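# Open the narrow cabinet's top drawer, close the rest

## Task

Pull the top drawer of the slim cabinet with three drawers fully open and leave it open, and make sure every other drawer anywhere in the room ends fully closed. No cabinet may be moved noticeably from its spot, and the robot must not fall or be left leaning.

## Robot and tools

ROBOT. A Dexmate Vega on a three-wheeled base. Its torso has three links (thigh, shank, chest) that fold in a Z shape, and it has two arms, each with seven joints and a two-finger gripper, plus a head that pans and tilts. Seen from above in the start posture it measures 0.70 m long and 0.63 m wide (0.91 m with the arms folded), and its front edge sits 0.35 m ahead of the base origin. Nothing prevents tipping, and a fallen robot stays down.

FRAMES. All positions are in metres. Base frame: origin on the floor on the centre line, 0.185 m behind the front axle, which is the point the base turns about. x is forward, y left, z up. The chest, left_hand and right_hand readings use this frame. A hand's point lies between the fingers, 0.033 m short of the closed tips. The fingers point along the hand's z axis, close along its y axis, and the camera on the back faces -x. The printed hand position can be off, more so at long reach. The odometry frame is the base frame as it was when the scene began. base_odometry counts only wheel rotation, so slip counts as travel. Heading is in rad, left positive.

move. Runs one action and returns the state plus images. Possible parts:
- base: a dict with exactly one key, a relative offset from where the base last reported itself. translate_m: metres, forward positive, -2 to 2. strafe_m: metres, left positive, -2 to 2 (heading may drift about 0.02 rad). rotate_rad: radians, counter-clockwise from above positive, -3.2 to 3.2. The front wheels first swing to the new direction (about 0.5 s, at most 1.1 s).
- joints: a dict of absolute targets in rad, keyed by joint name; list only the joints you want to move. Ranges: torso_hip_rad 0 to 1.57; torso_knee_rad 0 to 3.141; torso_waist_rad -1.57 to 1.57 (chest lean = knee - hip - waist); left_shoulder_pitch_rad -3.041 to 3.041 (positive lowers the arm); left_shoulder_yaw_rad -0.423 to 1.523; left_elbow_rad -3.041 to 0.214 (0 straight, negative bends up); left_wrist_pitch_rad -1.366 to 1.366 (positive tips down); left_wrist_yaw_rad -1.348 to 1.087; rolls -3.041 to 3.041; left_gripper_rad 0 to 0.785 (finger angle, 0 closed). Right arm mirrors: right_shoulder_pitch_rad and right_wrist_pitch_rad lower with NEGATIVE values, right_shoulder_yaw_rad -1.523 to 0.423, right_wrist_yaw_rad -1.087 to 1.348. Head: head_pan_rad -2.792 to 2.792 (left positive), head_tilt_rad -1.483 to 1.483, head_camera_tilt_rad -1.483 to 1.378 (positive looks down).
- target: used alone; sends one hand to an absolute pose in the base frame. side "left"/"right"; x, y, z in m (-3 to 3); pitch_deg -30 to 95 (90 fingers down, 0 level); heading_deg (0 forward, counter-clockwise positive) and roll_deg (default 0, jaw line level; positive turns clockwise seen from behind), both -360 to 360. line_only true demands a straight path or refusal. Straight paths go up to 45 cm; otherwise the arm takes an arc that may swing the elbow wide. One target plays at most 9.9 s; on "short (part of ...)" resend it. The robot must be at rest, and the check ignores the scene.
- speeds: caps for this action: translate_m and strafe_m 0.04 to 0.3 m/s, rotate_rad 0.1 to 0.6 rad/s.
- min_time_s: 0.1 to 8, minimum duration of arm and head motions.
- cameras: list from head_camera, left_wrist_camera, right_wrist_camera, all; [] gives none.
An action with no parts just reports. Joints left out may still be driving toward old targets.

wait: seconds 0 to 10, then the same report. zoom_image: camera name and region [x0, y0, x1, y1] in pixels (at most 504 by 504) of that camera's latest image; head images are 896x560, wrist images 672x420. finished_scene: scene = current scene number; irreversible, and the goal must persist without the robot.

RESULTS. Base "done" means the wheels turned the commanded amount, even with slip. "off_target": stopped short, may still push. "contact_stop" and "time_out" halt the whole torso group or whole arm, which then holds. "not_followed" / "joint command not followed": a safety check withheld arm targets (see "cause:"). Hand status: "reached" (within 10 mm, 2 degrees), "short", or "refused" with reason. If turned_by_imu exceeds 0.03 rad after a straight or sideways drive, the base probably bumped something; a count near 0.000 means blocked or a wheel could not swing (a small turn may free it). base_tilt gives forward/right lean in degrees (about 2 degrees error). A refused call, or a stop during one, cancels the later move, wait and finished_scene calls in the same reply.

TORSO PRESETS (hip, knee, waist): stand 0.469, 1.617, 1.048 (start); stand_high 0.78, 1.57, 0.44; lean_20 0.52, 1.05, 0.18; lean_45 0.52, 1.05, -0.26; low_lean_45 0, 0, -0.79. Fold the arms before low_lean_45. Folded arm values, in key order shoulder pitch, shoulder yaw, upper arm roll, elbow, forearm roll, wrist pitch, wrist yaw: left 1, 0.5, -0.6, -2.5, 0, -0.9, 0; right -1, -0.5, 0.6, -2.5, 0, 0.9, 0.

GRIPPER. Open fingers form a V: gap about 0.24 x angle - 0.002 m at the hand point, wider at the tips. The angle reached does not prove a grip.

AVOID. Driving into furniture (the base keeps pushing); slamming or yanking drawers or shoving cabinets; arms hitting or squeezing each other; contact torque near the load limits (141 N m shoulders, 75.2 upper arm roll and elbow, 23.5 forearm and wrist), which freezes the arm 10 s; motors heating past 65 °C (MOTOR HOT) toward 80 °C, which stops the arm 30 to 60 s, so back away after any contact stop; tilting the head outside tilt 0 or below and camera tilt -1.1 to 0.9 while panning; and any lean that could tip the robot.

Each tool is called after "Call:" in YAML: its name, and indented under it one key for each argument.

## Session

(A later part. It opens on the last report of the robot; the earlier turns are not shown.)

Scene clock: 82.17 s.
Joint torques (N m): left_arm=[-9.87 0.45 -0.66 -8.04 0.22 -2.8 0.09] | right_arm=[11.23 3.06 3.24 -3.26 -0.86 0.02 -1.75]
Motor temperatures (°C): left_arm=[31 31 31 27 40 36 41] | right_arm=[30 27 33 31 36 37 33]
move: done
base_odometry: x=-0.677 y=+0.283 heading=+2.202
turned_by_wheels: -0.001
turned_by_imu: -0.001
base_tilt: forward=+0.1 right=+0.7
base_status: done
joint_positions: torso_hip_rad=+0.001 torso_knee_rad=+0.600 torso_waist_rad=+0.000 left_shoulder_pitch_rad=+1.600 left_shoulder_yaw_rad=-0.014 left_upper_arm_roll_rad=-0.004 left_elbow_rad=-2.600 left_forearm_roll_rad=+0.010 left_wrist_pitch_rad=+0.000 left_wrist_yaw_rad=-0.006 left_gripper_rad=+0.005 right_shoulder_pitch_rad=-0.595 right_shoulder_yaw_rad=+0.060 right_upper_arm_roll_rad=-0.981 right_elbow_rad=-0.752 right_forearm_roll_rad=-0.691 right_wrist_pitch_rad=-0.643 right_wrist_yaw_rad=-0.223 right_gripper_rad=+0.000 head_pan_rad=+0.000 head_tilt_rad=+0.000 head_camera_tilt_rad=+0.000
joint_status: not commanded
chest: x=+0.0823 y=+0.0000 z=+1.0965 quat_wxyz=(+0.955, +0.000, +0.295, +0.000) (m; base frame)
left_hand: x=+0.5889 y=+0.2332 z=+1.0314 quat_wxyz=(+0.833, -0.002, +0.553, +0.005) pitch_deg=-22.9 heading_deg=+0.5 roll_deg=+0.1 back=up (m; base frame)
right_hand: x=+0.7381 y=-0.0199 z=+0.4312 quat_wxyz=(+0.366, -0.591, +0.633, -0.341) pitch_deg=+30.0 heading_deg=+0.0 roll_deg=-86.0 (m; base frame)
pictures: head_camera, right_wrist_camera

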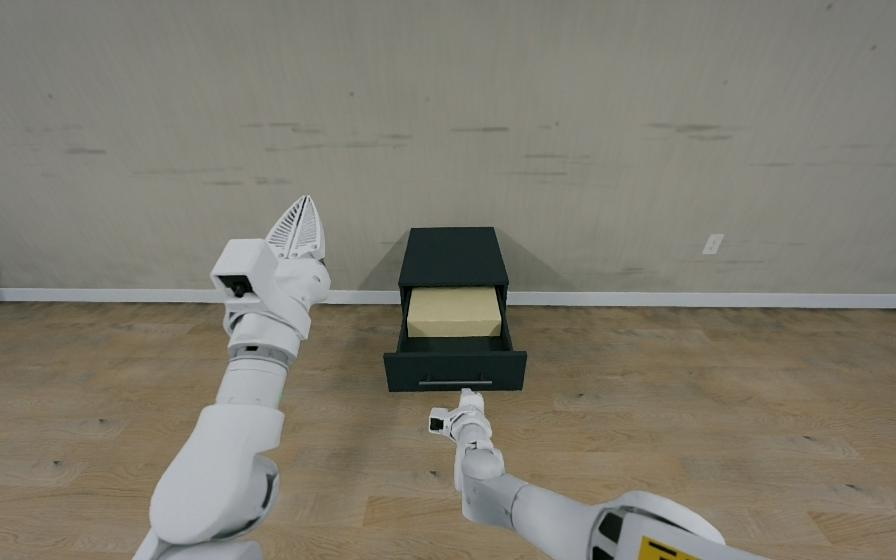

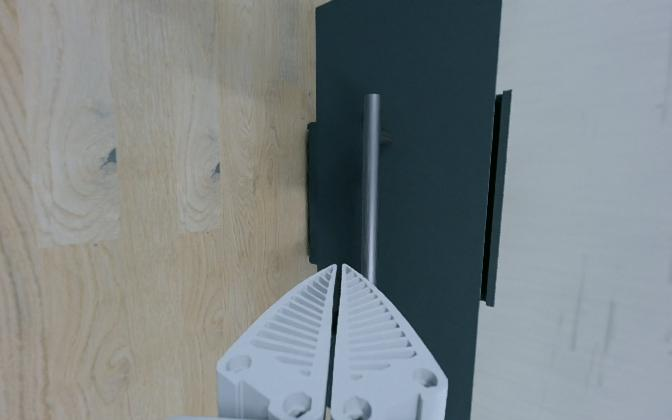

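Call:
move:
  joints: {"right_gripper_rad": 0.17}
  cameras: ["right_wrist_camera"]

Call:
move:
  base: {"translate_m": 0.042}
  speeds: {"translate_m": 0.05}
  cameras: ["head_camera", "right_wrist_camera"]

Scene clock: 83.53 s.
Joint torques (N m): left_arm=[-9.5 -1.06 -1.38 -8.03 0.11 -2.18 -0.07] | right_arm=[11.56 1.55 3.23 -3.49 -0.74 -0.16 -1.68]
Motor temperatures (°C): left_arm=[31 31 31 27 40 36 41] | right_arm=[30 27 33 31 36 37 33]
move: done
base_odometry: x=-0.677 y=+0.283 heading=+2.202
turned_by_wheels: +0.000
turned_by_imu: +0.000
base_tilt: forward=+0.1 right=+0.7
base_status: not commanded
joint_positions: torso_hip_rad=+0.001 torso_knee_rad=+0.600 torso_waist_rad=+0.000 left_shoulder_pitch_rad=+1.600 left_shoulder_yaw_rad=-0.014 left_upper_arm_roll_rad=-0.004 left_elbow_rad=-2.600 left_forearm_roll_rad=+0.010 left_wrist_pitch_rad=+0.000 left_wrist_yaw_rad=-0.006 left_gripper_rad=+0.005 right_shoulder_pitch_rad=-0.595 right_shoulder_yaw_rad=+0.060 right_upper_arm_roll_rad=-0.981 right_elbow_rad=-0.752 right_forearm_roll_rad=-0.691 right_wrist_pitch_rad=-0.643 right_wrist_yaw_rad=-0.223 right_gripper_rad=+0.170 head_pan_rad=+0.000 head_tilt_rad=+0.000 head_camera_tilt_rad=+0.000
joint_status: all done
chest: x=+0.0823 y=+0.0000 z=+1.0965 quat_wxyz=(+0.955, +0.000, +0.295, +0.000) (m; base frame)
left_hand: x=+0.5889 y=+0.2332 z=+1.0314 quat_wxyz=(+0.833, -0.002, +0.553, +0.005) pitch_deg=-22.9 heading_deg=+0.5 roll_deg=+0.1 back=up (m; base frame)
right_hand: x=+0.7381 y=-0.0199 z=+0.4312 quat_wxyz=(+0.366, -0.591, +0.633, -0.341) pitch_deg=+30.0 heading_deg=+0.0 roll_deg=-86.0 (m; base frame)
pictures: right_wrist_camera

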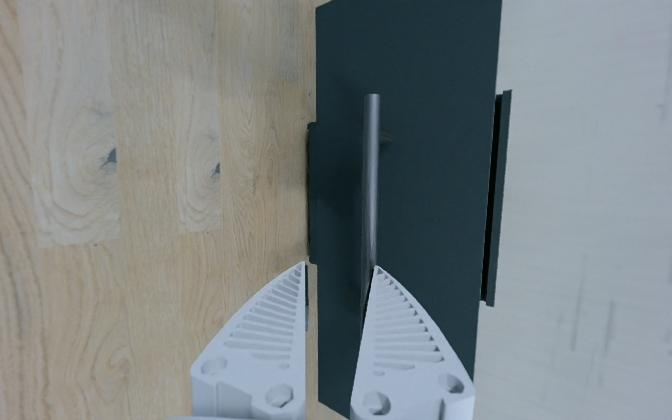

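Scene clock: 85.03 s.
Joint torques (N m): left_arm=[-8.24 0.13 -0.71 -7.46 -0.04 -2.84 0.02] | right_arm=[12.24 2.9 3.39 -3 -0.83 -0.05 -1.83]
Motor temperatures (°C): left_arm=[31 31 31 27 40 36 41] | right_arm=[30 27 33 31 36 37 33]
move: done
base_odometry: x=-0.702 y=+0.317 heading=+2.202
turned_by_wheels: +0.000
turned_by_imu: +0.000
base_tilt: forward=+0.1 right=+0.7
base_status: done
joint_positions: torso_hip_rad=+0.001 torso_knee_rad=+0.600 torso_waist_rad=+0.000 left_shoulder_pitch_rad=+1.600 left_shoulder_yaw_rad=-0.014 left_upper_arm_roll_rad=-0.004 left_elbow_rad=-2.600 left_forearm_roll_rad=+0.010 left_wrist_pitch_rad=+0.000 left_wrist_yaw_rad=-0.006 left_gripper_rad=+0.005 right_shoulder_pitch_rad=-0.595 right_shoulder_yaw_rad=+0.060 right_upper_arm_roll_rad=-0.981 right_elbow_rad=-0.752 right_forearm_roll_rad=-0.691 right_wrist_pitch_rad=-0.643 right_wrist_yaw_rad=-0.223 right_gripper_rad=+0.170 head_pan_rad=+0.000 head_tilt_rad=+0.000 head_camera_tilt_rad=+0.000
joint_status: not commanded
chest: x=+0.0823 y=+0.0000 z=+1.0965 quat_wxyz=(+0.955, +0.000, +0.295, +0.000) (m; base frame)
left_hand: x=+0.5889 y=+0.2332 z=+1.0314 quat_wxyz=(+0.833, -0.002, +0.553, +0.005) pitch_deg=-22.9 heading_deg=+0.5 roll_deg=+0.1 back=up (m; base frame)
right_hand: x=+0.7381 y=-0.0199 z=+0.4311 quat_wxyz=(+0.366, -0.591, +0.633, -0.341) pitch_deg=+30.0 heading_deg=+0.0 roll_deg=-86.0 (m; base frame)
pictures: head_camera, right_wrist_camera

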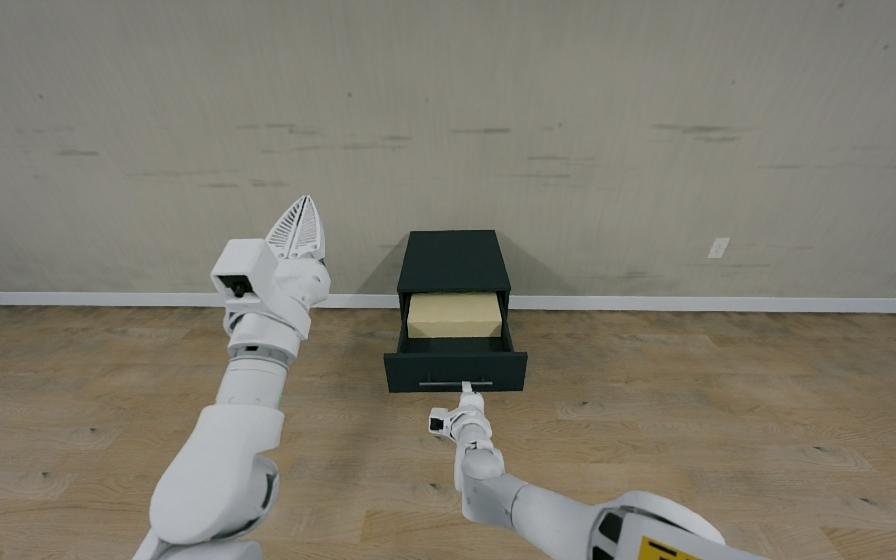

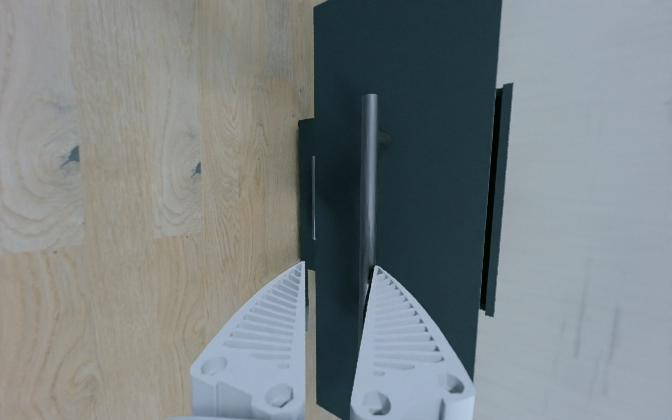

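Call:
move:
  base: {"translate_m": -0.05}
  speeds: {"translate_m": 0.1}
  cameras: []

Call:
move:
  target: {"side": "right", "x": 0.74, "y": -0.02, "z": 0.465, "pitch_deg": 30, "heading_deg": 0, "roll_deg": -86, "line_only": true}
  cameras: ["right_wrist_camera"]

Scene clock: 86.97 s.
Joint torques (N m): left_arm=[-9.04 0.12 -1.21 -8.58 0.12 -2.24 -0.08] | right_arm=[11.08 3.14 3.21 -3.95 -0.93 0.25 -1.77]
Motor temperatures (°C): left_arm=[31 31 31 27 40 36 41] | right_arm=[30 27 33 31 36 37 33]
move: done
base_odometry: x=-0.672 y=+0.276 heading=+2.201
turned_by_wheels: -0.001
turned_by_imu: -0.001
base_tilt: forward=+0.1 right=+0.7
base_status: done
joint_positions: torso_hip_rad=+0.001 torso_knee_rad=+0.600 torso_waist_rad=+0.000 left_shoulder_pitch_rad=+1.600 left_shoulder_yaw_rad=-0.014 left_upper_arm_roll_rad=-0.004 left_elbow_rad=-2.600 left_forearm_roll_rad=+0.010 left_wrist_pitch_rad=+0.000 left_wrist_yaw_rad=-0.006 left_gripper_rad=+0.005 right_shoulder_pitch_rad=-0.595 right_shoulder_yaw_rad=+0.060 right_upper_arm_roll_rad=-0.981 right_elbow_rad=-0.752 right_forearm_roll_rad=-0.691 right_wrist_pitch_rad=-0.643 right_wrist_yaw_rad=-0.223 right_gripper_rad=+0.170 head_pan_rad=+0.000 head_tilt_rad=+0.000 head_camera_tilt_rad=+0.000
joint_status: not commanded
chest: x=+0.0823 y=+0.0000 z=+1.0965 quat_wxyz=(+0.955, +0.000, +0.295, +0.000) (m; base frame)
left_hand: x=+0.5889 y=+0.2332 z=+1.0314 quat_wxyz=(+0.833, -0.002, +0.553, +0.005) pitch_deg=-22.9 heading_deg=+0.5 roll_deg=+0.1 back=up (m; base frame)
right_hand: x=+0.7381 y=-0.0199 z=+0.4311 quat_wxyz=(+0.366, -0.591, +0.633, -0.341) pitch_deg=+30.0 heading_deg=+0.0 roll_deg=-86.0 (m; base frame)
pictures: none
No camera images: "cameras" was empty.

Scene clock: 89.47 s.
Joint torques (N m): left_arm=[-8.96 0.05 -0.74 -6.79 0.07 -2.89 -0.35] | right_arm=[7.96 2.79 -0.42 -6.63 -1.62 -0.09 -1.68]
Motor temperatures (°C): left_arm=[31 31 31 27 40 36 41] | right_arm=[30 27 33 32 36 37 33]
move: done
base_odometry: x=-0.672 y=+0.276 heading=+2.201
turned_by_wheels: +0.000
turned_by_imu: +0.000
base_tilt: forward=+0.1 right=+0.7
base_status: not commanded
joint_positions: torso_hip_rad=+0.001 torso_knee_rad=+0.600 torso_waist_rad=+0.000 left_shoulder_pitch_rad=+1.600 left_shoulder_yaw_rad=-0.014 left_upper_arm_roll_rad=-0.004 left_elbow_rad=-2.600 left_forearm_roll_rad=+0.010 left_wrist_pitch_rad=+0.000 left_wrist_yaw_rad=-0.006 left_gripper_rad=+0.005 right_shoulder_pitch_rad=-0.634 right_shoulder_yaw_rad=-0.046 right_upper_arm_roll_rad=-1.008 right_elbow_rad=-1.037 right_forearm_roll_rad=-0.751 right_wrist_pitch_rad=-0.778 right_wrist_yaw_rad=-0.075 right_gripper_rad=+0.170 head_pan_rad=+0.000 head_tilt_rad=+0.000 head_camera_tilt_rad=+0.000
joint_status: not commanded
chest: x=+0.0823 y=+0.0000 z=+1.0965 quat_wxyz=(+0.955, +0.000, +0.295, +0.000) (m; base frame)
left_hand: x=+0.5889 y=+0.2332 z=+1.0314 quat_wxyz=(+0.833, -0.002, +0.553, +0.005) pitch_deg=-22.9 heading_deg=+0.5 roll_deg=+0.1 back=up (m; base frame)
right_hand: x=+0.7402 y=-0.0201 z=+0.4646 quat_wxyz=(+0.366, -0.591, +0.633, -0.341) pitch_deg=+30.0 heading_deg=+0.0 roll_deg=-86.0 (m; base frame)
right_hand_status: reached (straight line, planned for 1.2 s): 0 mm and 0.0 deg off.
pictures: right_wrist_camera

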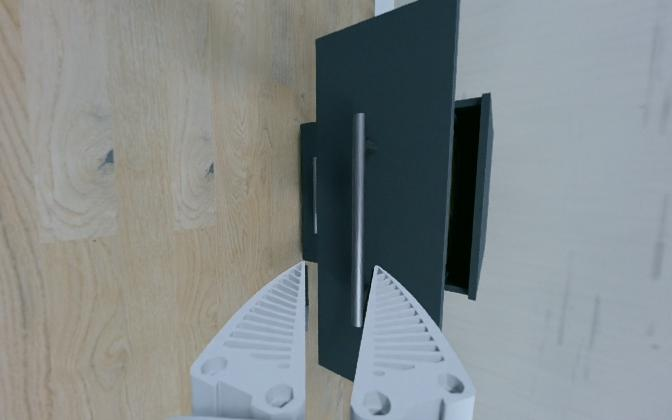

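Call:
move:
  target: {"side": "right", "x": 0.682, "y": -0.02, "z": 0.467, "pitch_deg": 30, "heading_deg": 0, "roll_deg": -86, "line_only": true}
  cameras: []

Call:
move:
  base: {"translate_m": 0.09}
  speeds: {"translate_m": 0.1}
  cameras: ["right_wrist_camera"]

Scene clock: 92.27 s.
Joint torques (N m): left_arm=[-9.41 1.05 -1.74 -7.32 0.14 -2.61 -0.16] | right_arm=[5.06 1.13 0.17 -6.62 -1.74 -0.16 -1.86]
Motor temperatures (°C): left_arm=[31 31 31 27 40 36 41] | right_arm=[30 27 33 32 36 37 33]
move: done
base_odometry: x=-0.672 y=+0.276 heading=+2.201
turned_by_wheels: +0.000
turned_by_imu: +0.000
base_tilt: forward=+0.1 right=+0.7
base_status: not commanded
joint_positions: torso_hip_rad=+0.001 torso_knee_rad=+0.600 torso_waist_rad=+0.000 left_shoulder_pitch_rad=+1.600 left_shoulder_yaw_rad=-0.014 left_upper_arm_roll_rad=-0.004 left_elbow_rad=-2.600 left_forearm_roll_rad=+0.010 left_wrist_pitch_rad=+0.000 left_wrist_yaw_rad=-0.006 left_gripper_rad=+0.005 right_shoulder_pitch_rad=-0.771 right_shoulder_yaw_rad=-0.145 right_upper_arm_roll_rad=-1.047 right_elbow_rad=-1.301 right_forearm_roll_rad=-0.818 right_wrist_pitch_rad=-0.908 right_wrist_yaw_rad=-0.038 right_gripper_rad=+0.170 head_pan_rad=+0.000 head_tilt_rad=+0.000 head_camera_tilt_rad=+0.000
joint_status: not commanded
chest: x=+0.0823 y=+0.0000 z=+1.0965 quat_wxyz=(+0.955, +0.000, +0.295, +0.000) (m; base frame)
left_hand: x=+0.5889 y=+0.2332 z=+1.0314 quat_wxyz=(+0.833, -0.002, +0.553, +0.005) pitch_deg=-22.9 heading_deg=+0.5 roll_deg=+0.1 back=up (m; base frame)
right_hand: x=+0.6831 y=-0.0201 z=+0.4670 quat_wxyz=(+0.366, -0.591, +0.633, -0.341) pitch_deg=+30.0 heading_deg=+0.0 roll_deg=-86.0 (m; base frame)
right_hand_status: reached (straight line, planned for 1.2 s): 1 mm and 0.0 deg off.
pictures: none
No camera images: "cameras" was empty.

Scene clock: 94.20 s.
Joint torques (N m): left_arm=[-9.27 -0.18 -1.34 -6.78 0.14 -2.2 -0.07] | right_arm=[4.53 1.39 -0.23 -6.5 -1.8 -0.28 -1.46]
Motor temperatures (°C): left_arm=[31 31 31 27 40 36 41] | right_arm=[30 27 33 32 36 37 33]
move: done
base_odometry: x=-0.725 y=+0.349 heading=+2.202
turned_by_wheels: +0.001
turned_by_imu: +0.002
base_tilt: forward=+0.1 right=+0.8
base_status: done
joint_positions: torso_hip_rad=+0.001 torso_knee_rad=+0.600 torso_waist_rad=+0.000 left_shoulder_pitch_rad=+1.600 left_shoulder_yaw_rad=-0.014 left_upper_arm_roll_rad=-0.004 left_elbow_rad=-2.600 left_forearm_roll_rad=+0.010 left_wrist_pitch_rad=+0.000 left_wrist_yaw_rad=-0.006 left_gripper_rad=+0.005 right_shoulder_pitch_rad=-0.773 right_shoulder_yaw_rad=-0.146 right_upper_arm_roll_rad=-1.048 right_elbow_rad=-1.305 right_forearm_roll_rad=-0.819 right_wrist_pitch_rad=-0.910 right_wrist_yaw_rad=-0.038 right_gripper_rad=+0.170 head_pan_rad=+0.000 head_tilt_rad=+0.000 head_camera_tilt_rad=+0.000
joint_status: not commanded
chest: x=+0.0823 y=+0.0000 z=+1.0965 quat_wxyz=(+0.955, +0.000, +0.295, +0.000) (m; base frame)
left_hand: x=+0.5889 y=+0.2332 z=+1.0314 quat_wxyz=(+0.833, -0.002, +0.553, +0.005) pitch_deg=-22.9 heading_deg=+0.5 roll_deg=+0.1 back=up (m; base frame)
right_hand: x=+0.6822 y=-0.0202 z=+0.4670 quat_wxyz=(+0.366, -0.591, +0.634, -0.341) pitch_deg=+30.0 heading_deg=+0.0 roll_deg=-86.0 (m; base frame)
pictures: right_wrist_camera

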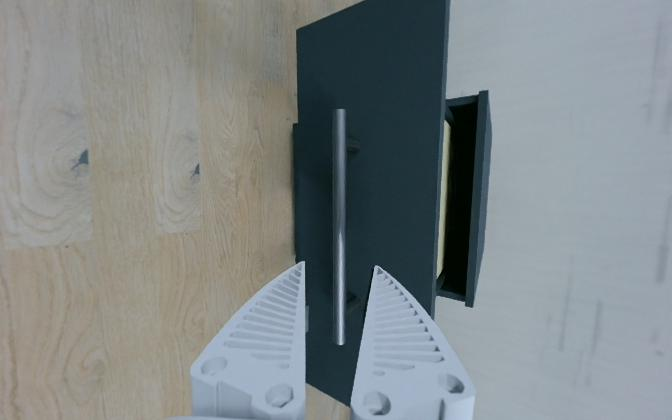

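Call:
move:
  target: {"side": "right", "x": 0.741, "y": -0.02, "z": 0.427, "pitch_deg": 30, "heading_deg": 0, "roll_deg": -86, "line_only": true}
  cameras: []

Call:
move:
  joints: {"right_gripper_rad": 0.0}
  cameras: ["head_camera", "right_wrist_camera"]

Scene clock: 98.00 s.
Joint torques (N m): left_arm=[-8.68 -1.31 -0.97 -7.6 0.13 -1.93 -0.15] | right_arm=[30.3 5.38 6.63 -2.77 -0.51 0.32 -2.05]
Motor temperatures (°C): left_arm=[31 31 31 27 40 36 41] | right_arm=[30 27 33 32 36 36 33]
move: done
base_odometry: x=-0.725 y=+0.349 heading=+2.202
turned_by_wheels: +0.000
turned_by_imu: +0.000
base_tilt: forward=+0.1 right=+0.7
base_status: not commanded
joint_positions: torso_hip_rad=+0.001 torso_knee_rad=+0.600 torso_waist_rad=+0.000 left_shoulder_pitch_rad=+1.600 left_shoulder_yaw_rad=-0.014 left_upper_arm_roll_rad=-0.004 left_elbow_rad=-2.600 left_forearm_roll_rad=+0.010 left_wrist_pitch_rad=+0.000 left_wrist_yaw_rad=-0.006 left_gripper_rad=+0.005 right_shoulder_pitch_rad=-0.573 right_shoulder_yaw_rad=+0.090 right_upper_arm_roll_rad=-0.976 right_elbow_rad=-0.672 right_forearm_roll_rad=-0.676 right_wrist_pitch_rad=-0.608 right_wrist_yaw_rad=-0.252 right_gripper_rad=+0.170 head_pan_rad=+0.000 head_tilt_rad=+0.000 head_camera_tilt_rad=+0.000
joint_status: not commanded
chest: x=+0.0823 y=+0.0000 z=+1.0965 quat_wxyz=(+0.955, +0.000, +0.295, +0.000) (m; base frame)
left_hand: x=+0.5889 y=+0.2332 z=+1.0314 quat_wxyz=(+0.833, -0.002, +0.553, +0.005) pitch_deg=-22.9 heading_deg=+0.5 roll_deg=+0.1 back=up (m; base frame)
right_hand: x=+0.7404 y=-0.0199 z=+0.4268 quat_wxyz=(+0.365, -0.591, +0.633, -0.341) pitch_deg=+30.0 heading_deg=+0.0 roll_deg=-86.0 (m; base frame)
right_hand_status: reached (straight line, planned for 2.3 s): 1 mm and 0.0 deg off.
pictures: none
No camera images: "cameras" was empty.

Scene clock: 98.67 s.
Joint torques (N m): left_arm=[-8.4 -1.2 -1.33 -6.63 -0.02 -2.9 0.15] | right_arm=[20.67 5.85 6.35 0.84 1.2 0.74 2.18]
Motor temperatures (°C): left_arm=[31 31 31 27 40 36 41] | right_arm=[30 27 33 32 36 36 33]
move: done
base_odometry: x=-0.725 y=+0.349 heading=+2.202
turned_by_wheels: +0.000
turned_by_imu: +0.000
base_tilt: forward=+0.1 right=+0.7
base_status: not commanded
joint_positions: torso_hip_rad=+0.001 torso_knee_rad=+0.600 torso_waist_rad=+0.000 left_shoulder_pitch_rad=+1.600 left_shoulder_yaw_rad=-0.014 left_upper_arm_roll_rad=-0.004 left_elbow_rad=-2.600 left_forearm_roll_rad=+0.010 left_wrist_pitch_rad=+0.000 left_wrist_yaw_rad=-0.006 left_gripper_rad=+0.005 right_shoulder_pitch_rad=-0.572 right_shoulder_yaw_rad=+0.091 right_upper_arm_roll_rad=-0.975 right_elbow_rad=-0.670 right_forearm_roll_rad=-0.676 right_wrist_pitch_rad=-0.606 right_wrist_yaw_rad=-0.253 right_gripper_rad=+0.000 head_pan_rad=+0.000 head_tilt_rad=+0.000 head_camera_tilt_rad=+0.000
joint_status: all done
chest: x=+0.0822 y=+0.0000 z=+1.0966 quat_wxyz=(+0.955, +0.000, +0.295, +0.000) (m; base frame)
left_hand: x=+0.5888 y=+0.2332 z=+1.0315 quat_wxyz=(+0.833, -0.002, +0.552, +0.005) pitch_deg=-22.9 heading_deg=+0.5 roll_deg=+0.1 back=up (m; base frame)
right_hand: x=+0.7411 y=-0.0198 z=+0.4276 quat_wxyz=(+0.366, -0.591, +0.633, -0.341) pitch_deg=+29.9 heading_deg=+0.0 roll_deg=-86.0 (m; base frame)
pictures: head_camera, right_wrist_camera

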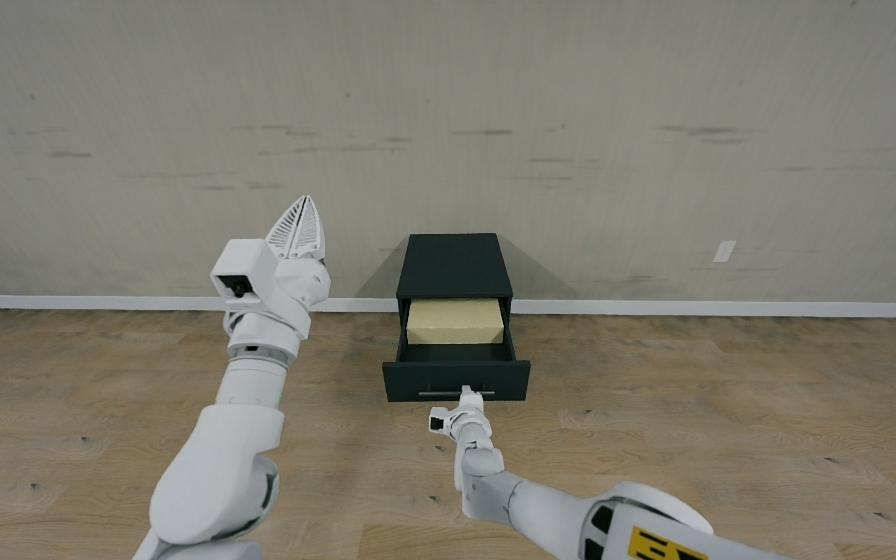

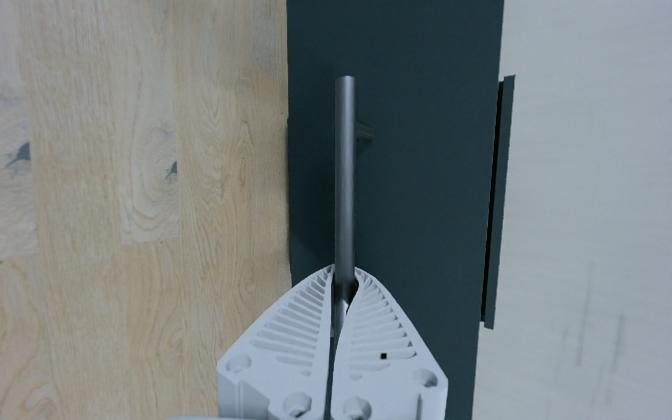

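Call:
move:
  base: {"translate_m": -0.035}
  speeds: {"translate_m": 0.04}
  cameras: ["right_wrist_camera"]

Call:
move:
  base: {"translate_m": -0.012}
  speeds: {"translate_m": 0.04}
  cameras: ["right_wrist_camera"]

Call:
move:
  base: {"translate_m": -0.012}
  speeds: {"translate_m": 0.04}
  cameras: ["head_camera", "right_wrist_camera"]

Scene clock: 100.63 s.
Joint torques (N m): left_arm=[-8.25 0.39 -1.56 -7.2 0.16 -2.75 -0.1] | right_arm=[15.64 3.66 4.26 1.36 1.14 0.11 2.47]
Motor temperatures (°C): left_arm=[31 31 31 27 40 36 41] | right_arm=[30 27 33 32 36 36 33]
move: done
base_odometry: x=-0.705 y=+0.321 heading=+2.201
turned_by_wheels: -0.001
turned_by_imu: -0.002
base_tilt: forward=+0.0 right=+0.7
base_status: done
joint_positions: torso_hip_rad=+0.001 torso_knee_rad=+0.600 torso_waist_rad=+0.000 left_shoulder_pitch_rad=+1.600 left_shoulder_yaw_rad=-0.014 left_upper_arm_roll_rad=-0.004 left_elbow_rad=-2.600 left_forearm_roll_rad=+0.010 left_wrist_pitch_rad=+0.000 left_wrist_yaw_rad=-0.006 left_gripper_rad=+0.005 right_shoulder_pitch_rad=-0.571 right_shoulder_yaw_rad=+0.092 right_upper_arm_roll_rad=-0.975 right_elbow_rad=-0.669 right_forearm_roll_rad=-0.676 right_wrist_pitch_rad=-0.606 right_wrist_yaw_rad=-0.254 right_gripper_rad=+0.000 head_pan_rad=+0.000 head_tilt_rad=+0.000 head_camera_tilt_rad=+0.000
joint_status: not commanded
chest: x=+0.0821 y=+0.0000 z=+1.0966 quat_wxyz=(+0.955, +0.000, +0.295, +0.000) (m; base frame)
left_hand: x=+0.5887 y=+0.2332 z=+1.0316 quat_wxyz=(+0.834, -0.002, +0.552, +0.005) pitch_deg=-22.9 heading_deg=+0.5 roll_deg=+0.1 back=up (m; base frame)
right_hand: x=+0.7413 y=-0.0197 z=+0.4278 quat_wxyz=(+0.366, -0.591, +0.633, -0.341) pitch_deg=+29.9 heading_deg=+0.0 roll_deg=-86.0 (m; base frame)
pictures: right_wrist_camera

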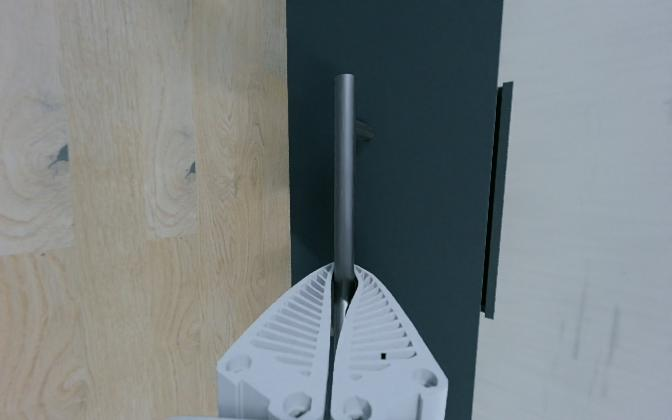

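Scene clock: 101.70 s.
Joint torques (N m): left_arm=[-8.85 0 -0.04 -7.4 0.06 -2.28 -0.23] | right_arm=[14.82 3.2 4.5 0.72 1.29 -0.77 2.88]
Motor temperatures (°C): left_arm=[31 31 31 27 40 36 41] | right_arm=[30 27 33 32 36 36 33]
move: done
base_odometry: x=-0.698 y=+0.311 heading=+2.200
turned_by_wheels: -0.001
turned_by_imu: -0.001
base_tilt: forward=+0.1 right=+0.7
base_status: done
joint_positions: torso_hip_rad=+0.001 torso_knee_rad=+0.600 torso_waist_rad=+0.000 left_shoulder_pitch_rad=+1.600 left_shoulder_yaw_rad=-0.014 left_upper_arm_roll_rad=-0.004 left_elbow_rad=-2.600 left_forearm_roll_rad=+0.010 left_wrist_pitch_rad=+0.000 left_wrist_yaw_rad=-0.006 left_gripper_rad=+0.005 right_shoulder_pitch_rad=-0.571 right_shoulder_yaw_rad=+0.092 right_upper_arm_roll_rad=-0.975 right_elbow_rad=-0.669 right_forearm_roll_rad=-0.676 right_wrist_pitch_rad=-0.606 right_wrist_yaw_rad=-0.254 right_gripper_rad=+0.000 head_pan_rad=+0.000 head_tilt_rad=+0.000 head_camera_tilt_rad=+0.000
joint_status: not commanded
chest: x=+0.0822 y=+0.0000 z=+1.0966 quat_wxyz=(+0.955, +0.000, +0.295, +0.000) (m; base frame)
left_hand: x=+0.5888 y=+0.2332 z=+1.0315 quat_wxyz=(+0.834, -0.002, +0.552, +0.005) pitch_deg=-22.9 heading_deg=+0.5 roll_deg=+0.1 back=up (m; base frame)
right_hand: x=+0.7413 y=-0.0197 z=+0.4278 quat_wxyz=(+0.366, -0.591, +0.633, -0.341) pitch_deg=+29.9 heading_deg=+0.0 roll_deg=-86.0 (m; base frame)
pictures: right_wrist_camera

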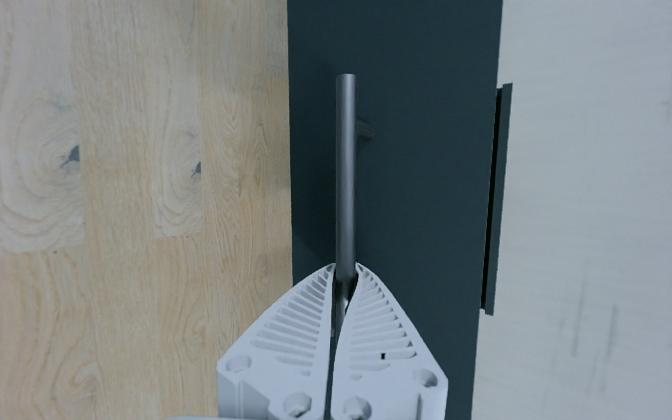

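Scene clock: 102.93 s.
Joint torques (N m): left_arm=[-8.16 -1.27 -1.27 -8.45 0.06 -2.17 -0.08] | right_arm=[5.03 3.33 3.77 -0.22 2.43 -0.07 5.99]
Motor temperatures (°C): left_arm=[31 31 31 27 40 36 41] | right_arm=[30 27 33 32 36 36 33]
move: done
base_odometry: x=-0.691 y=+0.301 heading=+2.199
turned_by_wheels: -0.001
turned_by_imu: -0.001
base_tilt: forward=+0.1 right=+0.7
base_status: done
joint_positions: torso_hip_rad=+0.001 torso_knee_rad=+0.600 torso_waist_rad=+0.000 left_shoulder_pitch_rad=+1.600 left_shoulder_yaw_rad=-0.014 left_upper_arm_roll_rad=-0.004 left_elbow_rad=-2.600 left_forearm_roll_rad=+0.010 left_wrist_pitch_rad=+0.000 left_wrist_yaw_rad=-0.006 left_gripper_rad=+0.005 right_shoulder_pitch_rad=-0.571 right_shoulder_yaw_rad=+0.092 right_upper_arm_roll_rad=-0.975 right_elbow_rad=-0.669 right_forearm_roll_rad=-0.676 right_wrist_pitch_rad=-0.606 right_wrist_yaw_rad=-0.255 right_gripper_rad=+0.000 head_pan_rad=+0.000 head_tilt_rad=+0.000 head_camera_tilt_rad=+0.000
joint_status: not commanded
chest: x=+0.0821 y=+0.0000 z=+1.0966 quat_wxyz=(+0.955, +0.000, +0.295, +0.000) (m; base frame)
left_hand: x=+0.5887 y=+0.2332 z=+1.0317 quat_wxyz=(+0.834, -0.002, +0.552, +0.005) pitch_deg=-22.9 heading_deg=+0.5 roll_deg=+0.1 back=up (m; base frame)
right_hand: x=+0.7417 y=-0.0197 z=+0.4284 quat_wxyz=(+0.367, -0.590, +0.632, -0.342) pitch_deg=+29.8 heading_deg=+0.0 roll_deg=-86.0 (m; base frame)
pictures: head_camera, right_wrist_camera

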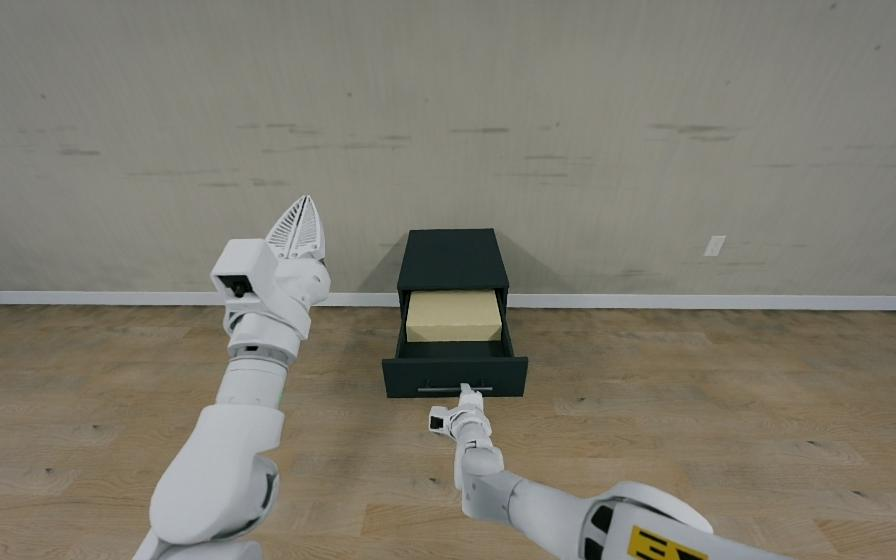

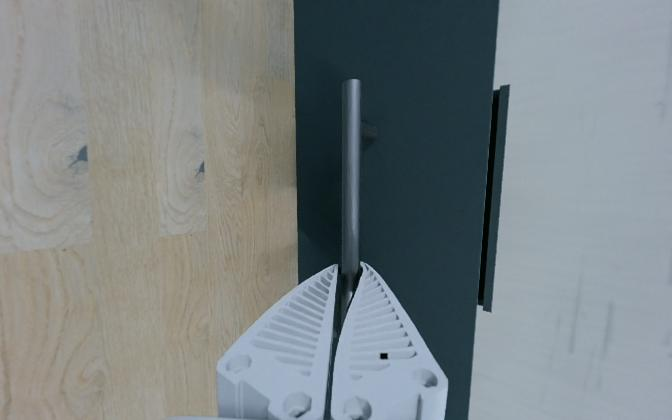

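Call:
move:
  joints: {"right_gripper_rad": 0.2}
  cameras: ["right_wrist_camera"]

Call:
move:
  target: {"side": "right", "x": 0.67, "y": -0.02, "z": 0.476, "pitch_deg": 30, "heading_deg": 0, "roll_deg": -86, "line_only": true}
  cameras: ["head_camera", "right_wrist_camera"]

Scene clock: 104.03 s.
Joint torques (N m): left_arm=[-9.03 -0.33 -0.87 -7.18 0.15 -2.96 -0.08] | right_arm=[7.81 2.81 3.32 -3.6 -0.71 -0.14 -1.79]
Motor temperatures (°C): left_arm=[31 31 31 27 40 36 41] | right_arm=[30 27 33 31 36 36 33]
move: done
base_odometry: x=-0.691 y=+0.301 heading=+2.199
turned_by_wheels: +0.000
turned_by_imu: +0.000
base_tilt: forward=+0.1 right=+0.8
base_status: not commanded
joint_positions: torso_hip_rad=+0.001 torso_knee_rad=+0.600 torso_waist_rad=+0.000 left_shoulder_pitch_rad=+1.600 left_shoulder_yaw_rad=-0.014 left_upper_arm_roll_rad=-0.004 left_elbow_rad=-2.600 left_forearm_roll_rad=+0.010 left_wrist_pitch_rad=+0.000 left_wrist_yaw_rad=-0.006 left_gripper_rad=+0.005 right_shoulder_pitch_rad=-0.571 right_shoulder_yaw_rad=+0.092 right_upper_arm_roll_rad=-0.975 right_elbow_rad=-0.668 right_forearm_roll_rad=-0.675 right_wrist_pitch_rad=-0.606 right_wrist_yaw_rad=-0.253 right_gripper_rad=+0.200 head_pan_rad=+0.000 head_tilt_rad=+0.000 head_camera_tilt_rad=+0.000
joint_status: all done
chest: x=+0.0823 y=+0.0000 z=+1.0966 quat_wxyz=(+0.955, +0.000, +0.295, +0.000) (m; base frame)
left_hand: x=+0.5888 y=+0.2332 z=+1.0315 quat_wxyz=(+0.833, -0.002, +0.553, +0.005) pitch_deg=-22.9 heading_deg=+0.5 roll_deg=+0.1 back=up (m; base frame)
right_hand: x=+0.7412 y=-0.0199 z=+0.4273 quat_wxyz=(+0.366, -0.591, +0.633, -0.341) pitch_deg=+30.0 heading_deg=+0.0 roll_deg=-86.0 (m; base frame)
pictures: right_wrist_camera

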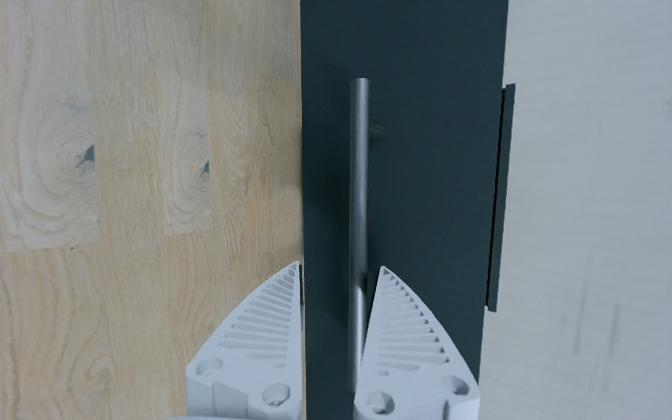

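Scene clock: 107.93 s.
Joint torques (N m): left_arm=[-8.73 -1.33 -1.07 -7.69 0.3 -2.25 0.1] | right_arm=[5.29 0.41 -0.92 -6.89 -2.01 -0.5 -1.73]
Motor temperatures (°C): left_arm=[31 31 31 27 40 36 41] | right_arm=[30 27 33 32 36 36 33]
move: done
base_odometry: x=-0.691 y=+0.301 heading=+2.199
turned_by_wheels: +0.000
turned_by_imu: +0.000
base_tilt: forward=+0.1 right=+0.8
base_status: not commanded
joint_positions: torso_hip_rad=+0.001 torso_knee_rad=+0.600 torso_waist_rad=+0.000 left_shoulder_pitch_rad=+1.600 left_shoulder_yaw_rad=-0.014 left_upper_arm_roll_rad=-0.004 left_elbow_rad=-2.600 left_forearm_roll_rad=+0.010 left_wrist_pitch_rad=+0.000 left_wrist_yaw_rad=-0.006 left_gripper_rad=+0.005 right_shoulder_pitch_rad=-0.795 right_shoulder_yaw_rad=-0.177 right_upper_arm_roll_rad=-1.066 right_elbow_rad=-1.388 right_forearm_roll_rad=-0.844 right_wrist_pitch_rad=-0.956 right_wrist_yaw_rad=-0.007 right_gripper_rad=+0.200 head_pan_rad=+0.000 head_tilt_rad=+0.000 head_camera_tilt_rad=+0.000
joint_status: not commanded
chest: x=+0.0823 y=+0.0000 z=+1.0965 quat_wxyz=(+0.955, +0.000, +0.295, +0.000) (m; base frame)
left_hand: x=+0.5888 y=+0.2332 z=+1.0314 quat_wxyz=(+0.833, -0.002, +0.553, +0.005) pitch_deg=-22.9 heading_deg=+0.5 roll_deg=+0.1 back=up (m; base frame)
right_hand: x=+0.6707 y=-0.0201 z=+0.4757 quat_wxyz=(+0.366, -0.591, +0.633, -0.341) pitch_deg=+30.0 heading_deg=+0.0 roll_deg=-86.0 (m; base frame)
right_hand_status: reached (straight line, planned for 2.6 s): 1 mm and 0.0 deg off.
pictures: head_camera, right_wrist_camera

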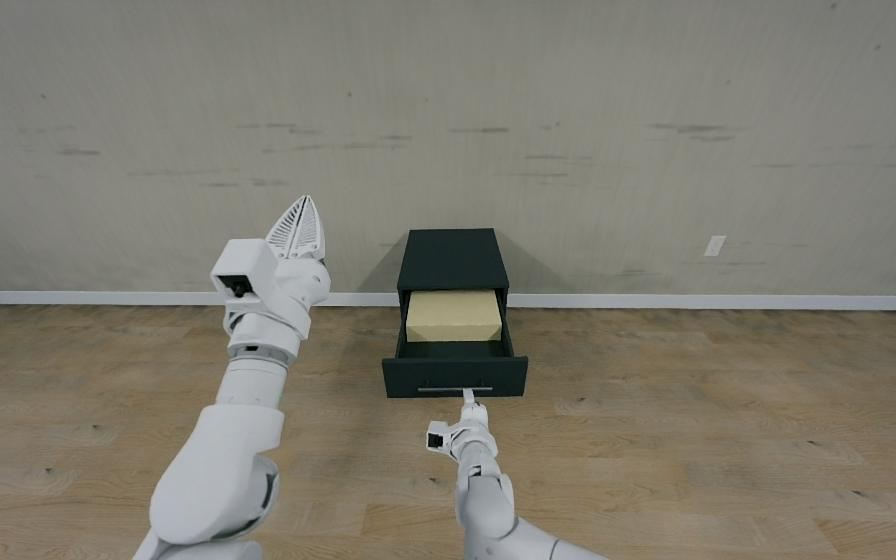

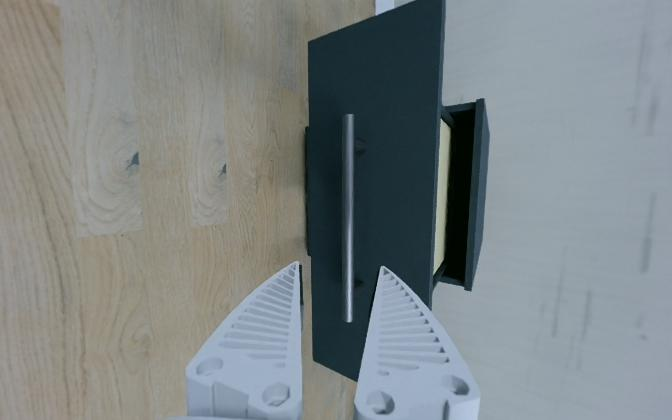

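Call:
finished_scene:
  scene: 1

The scene is finished: the task was done.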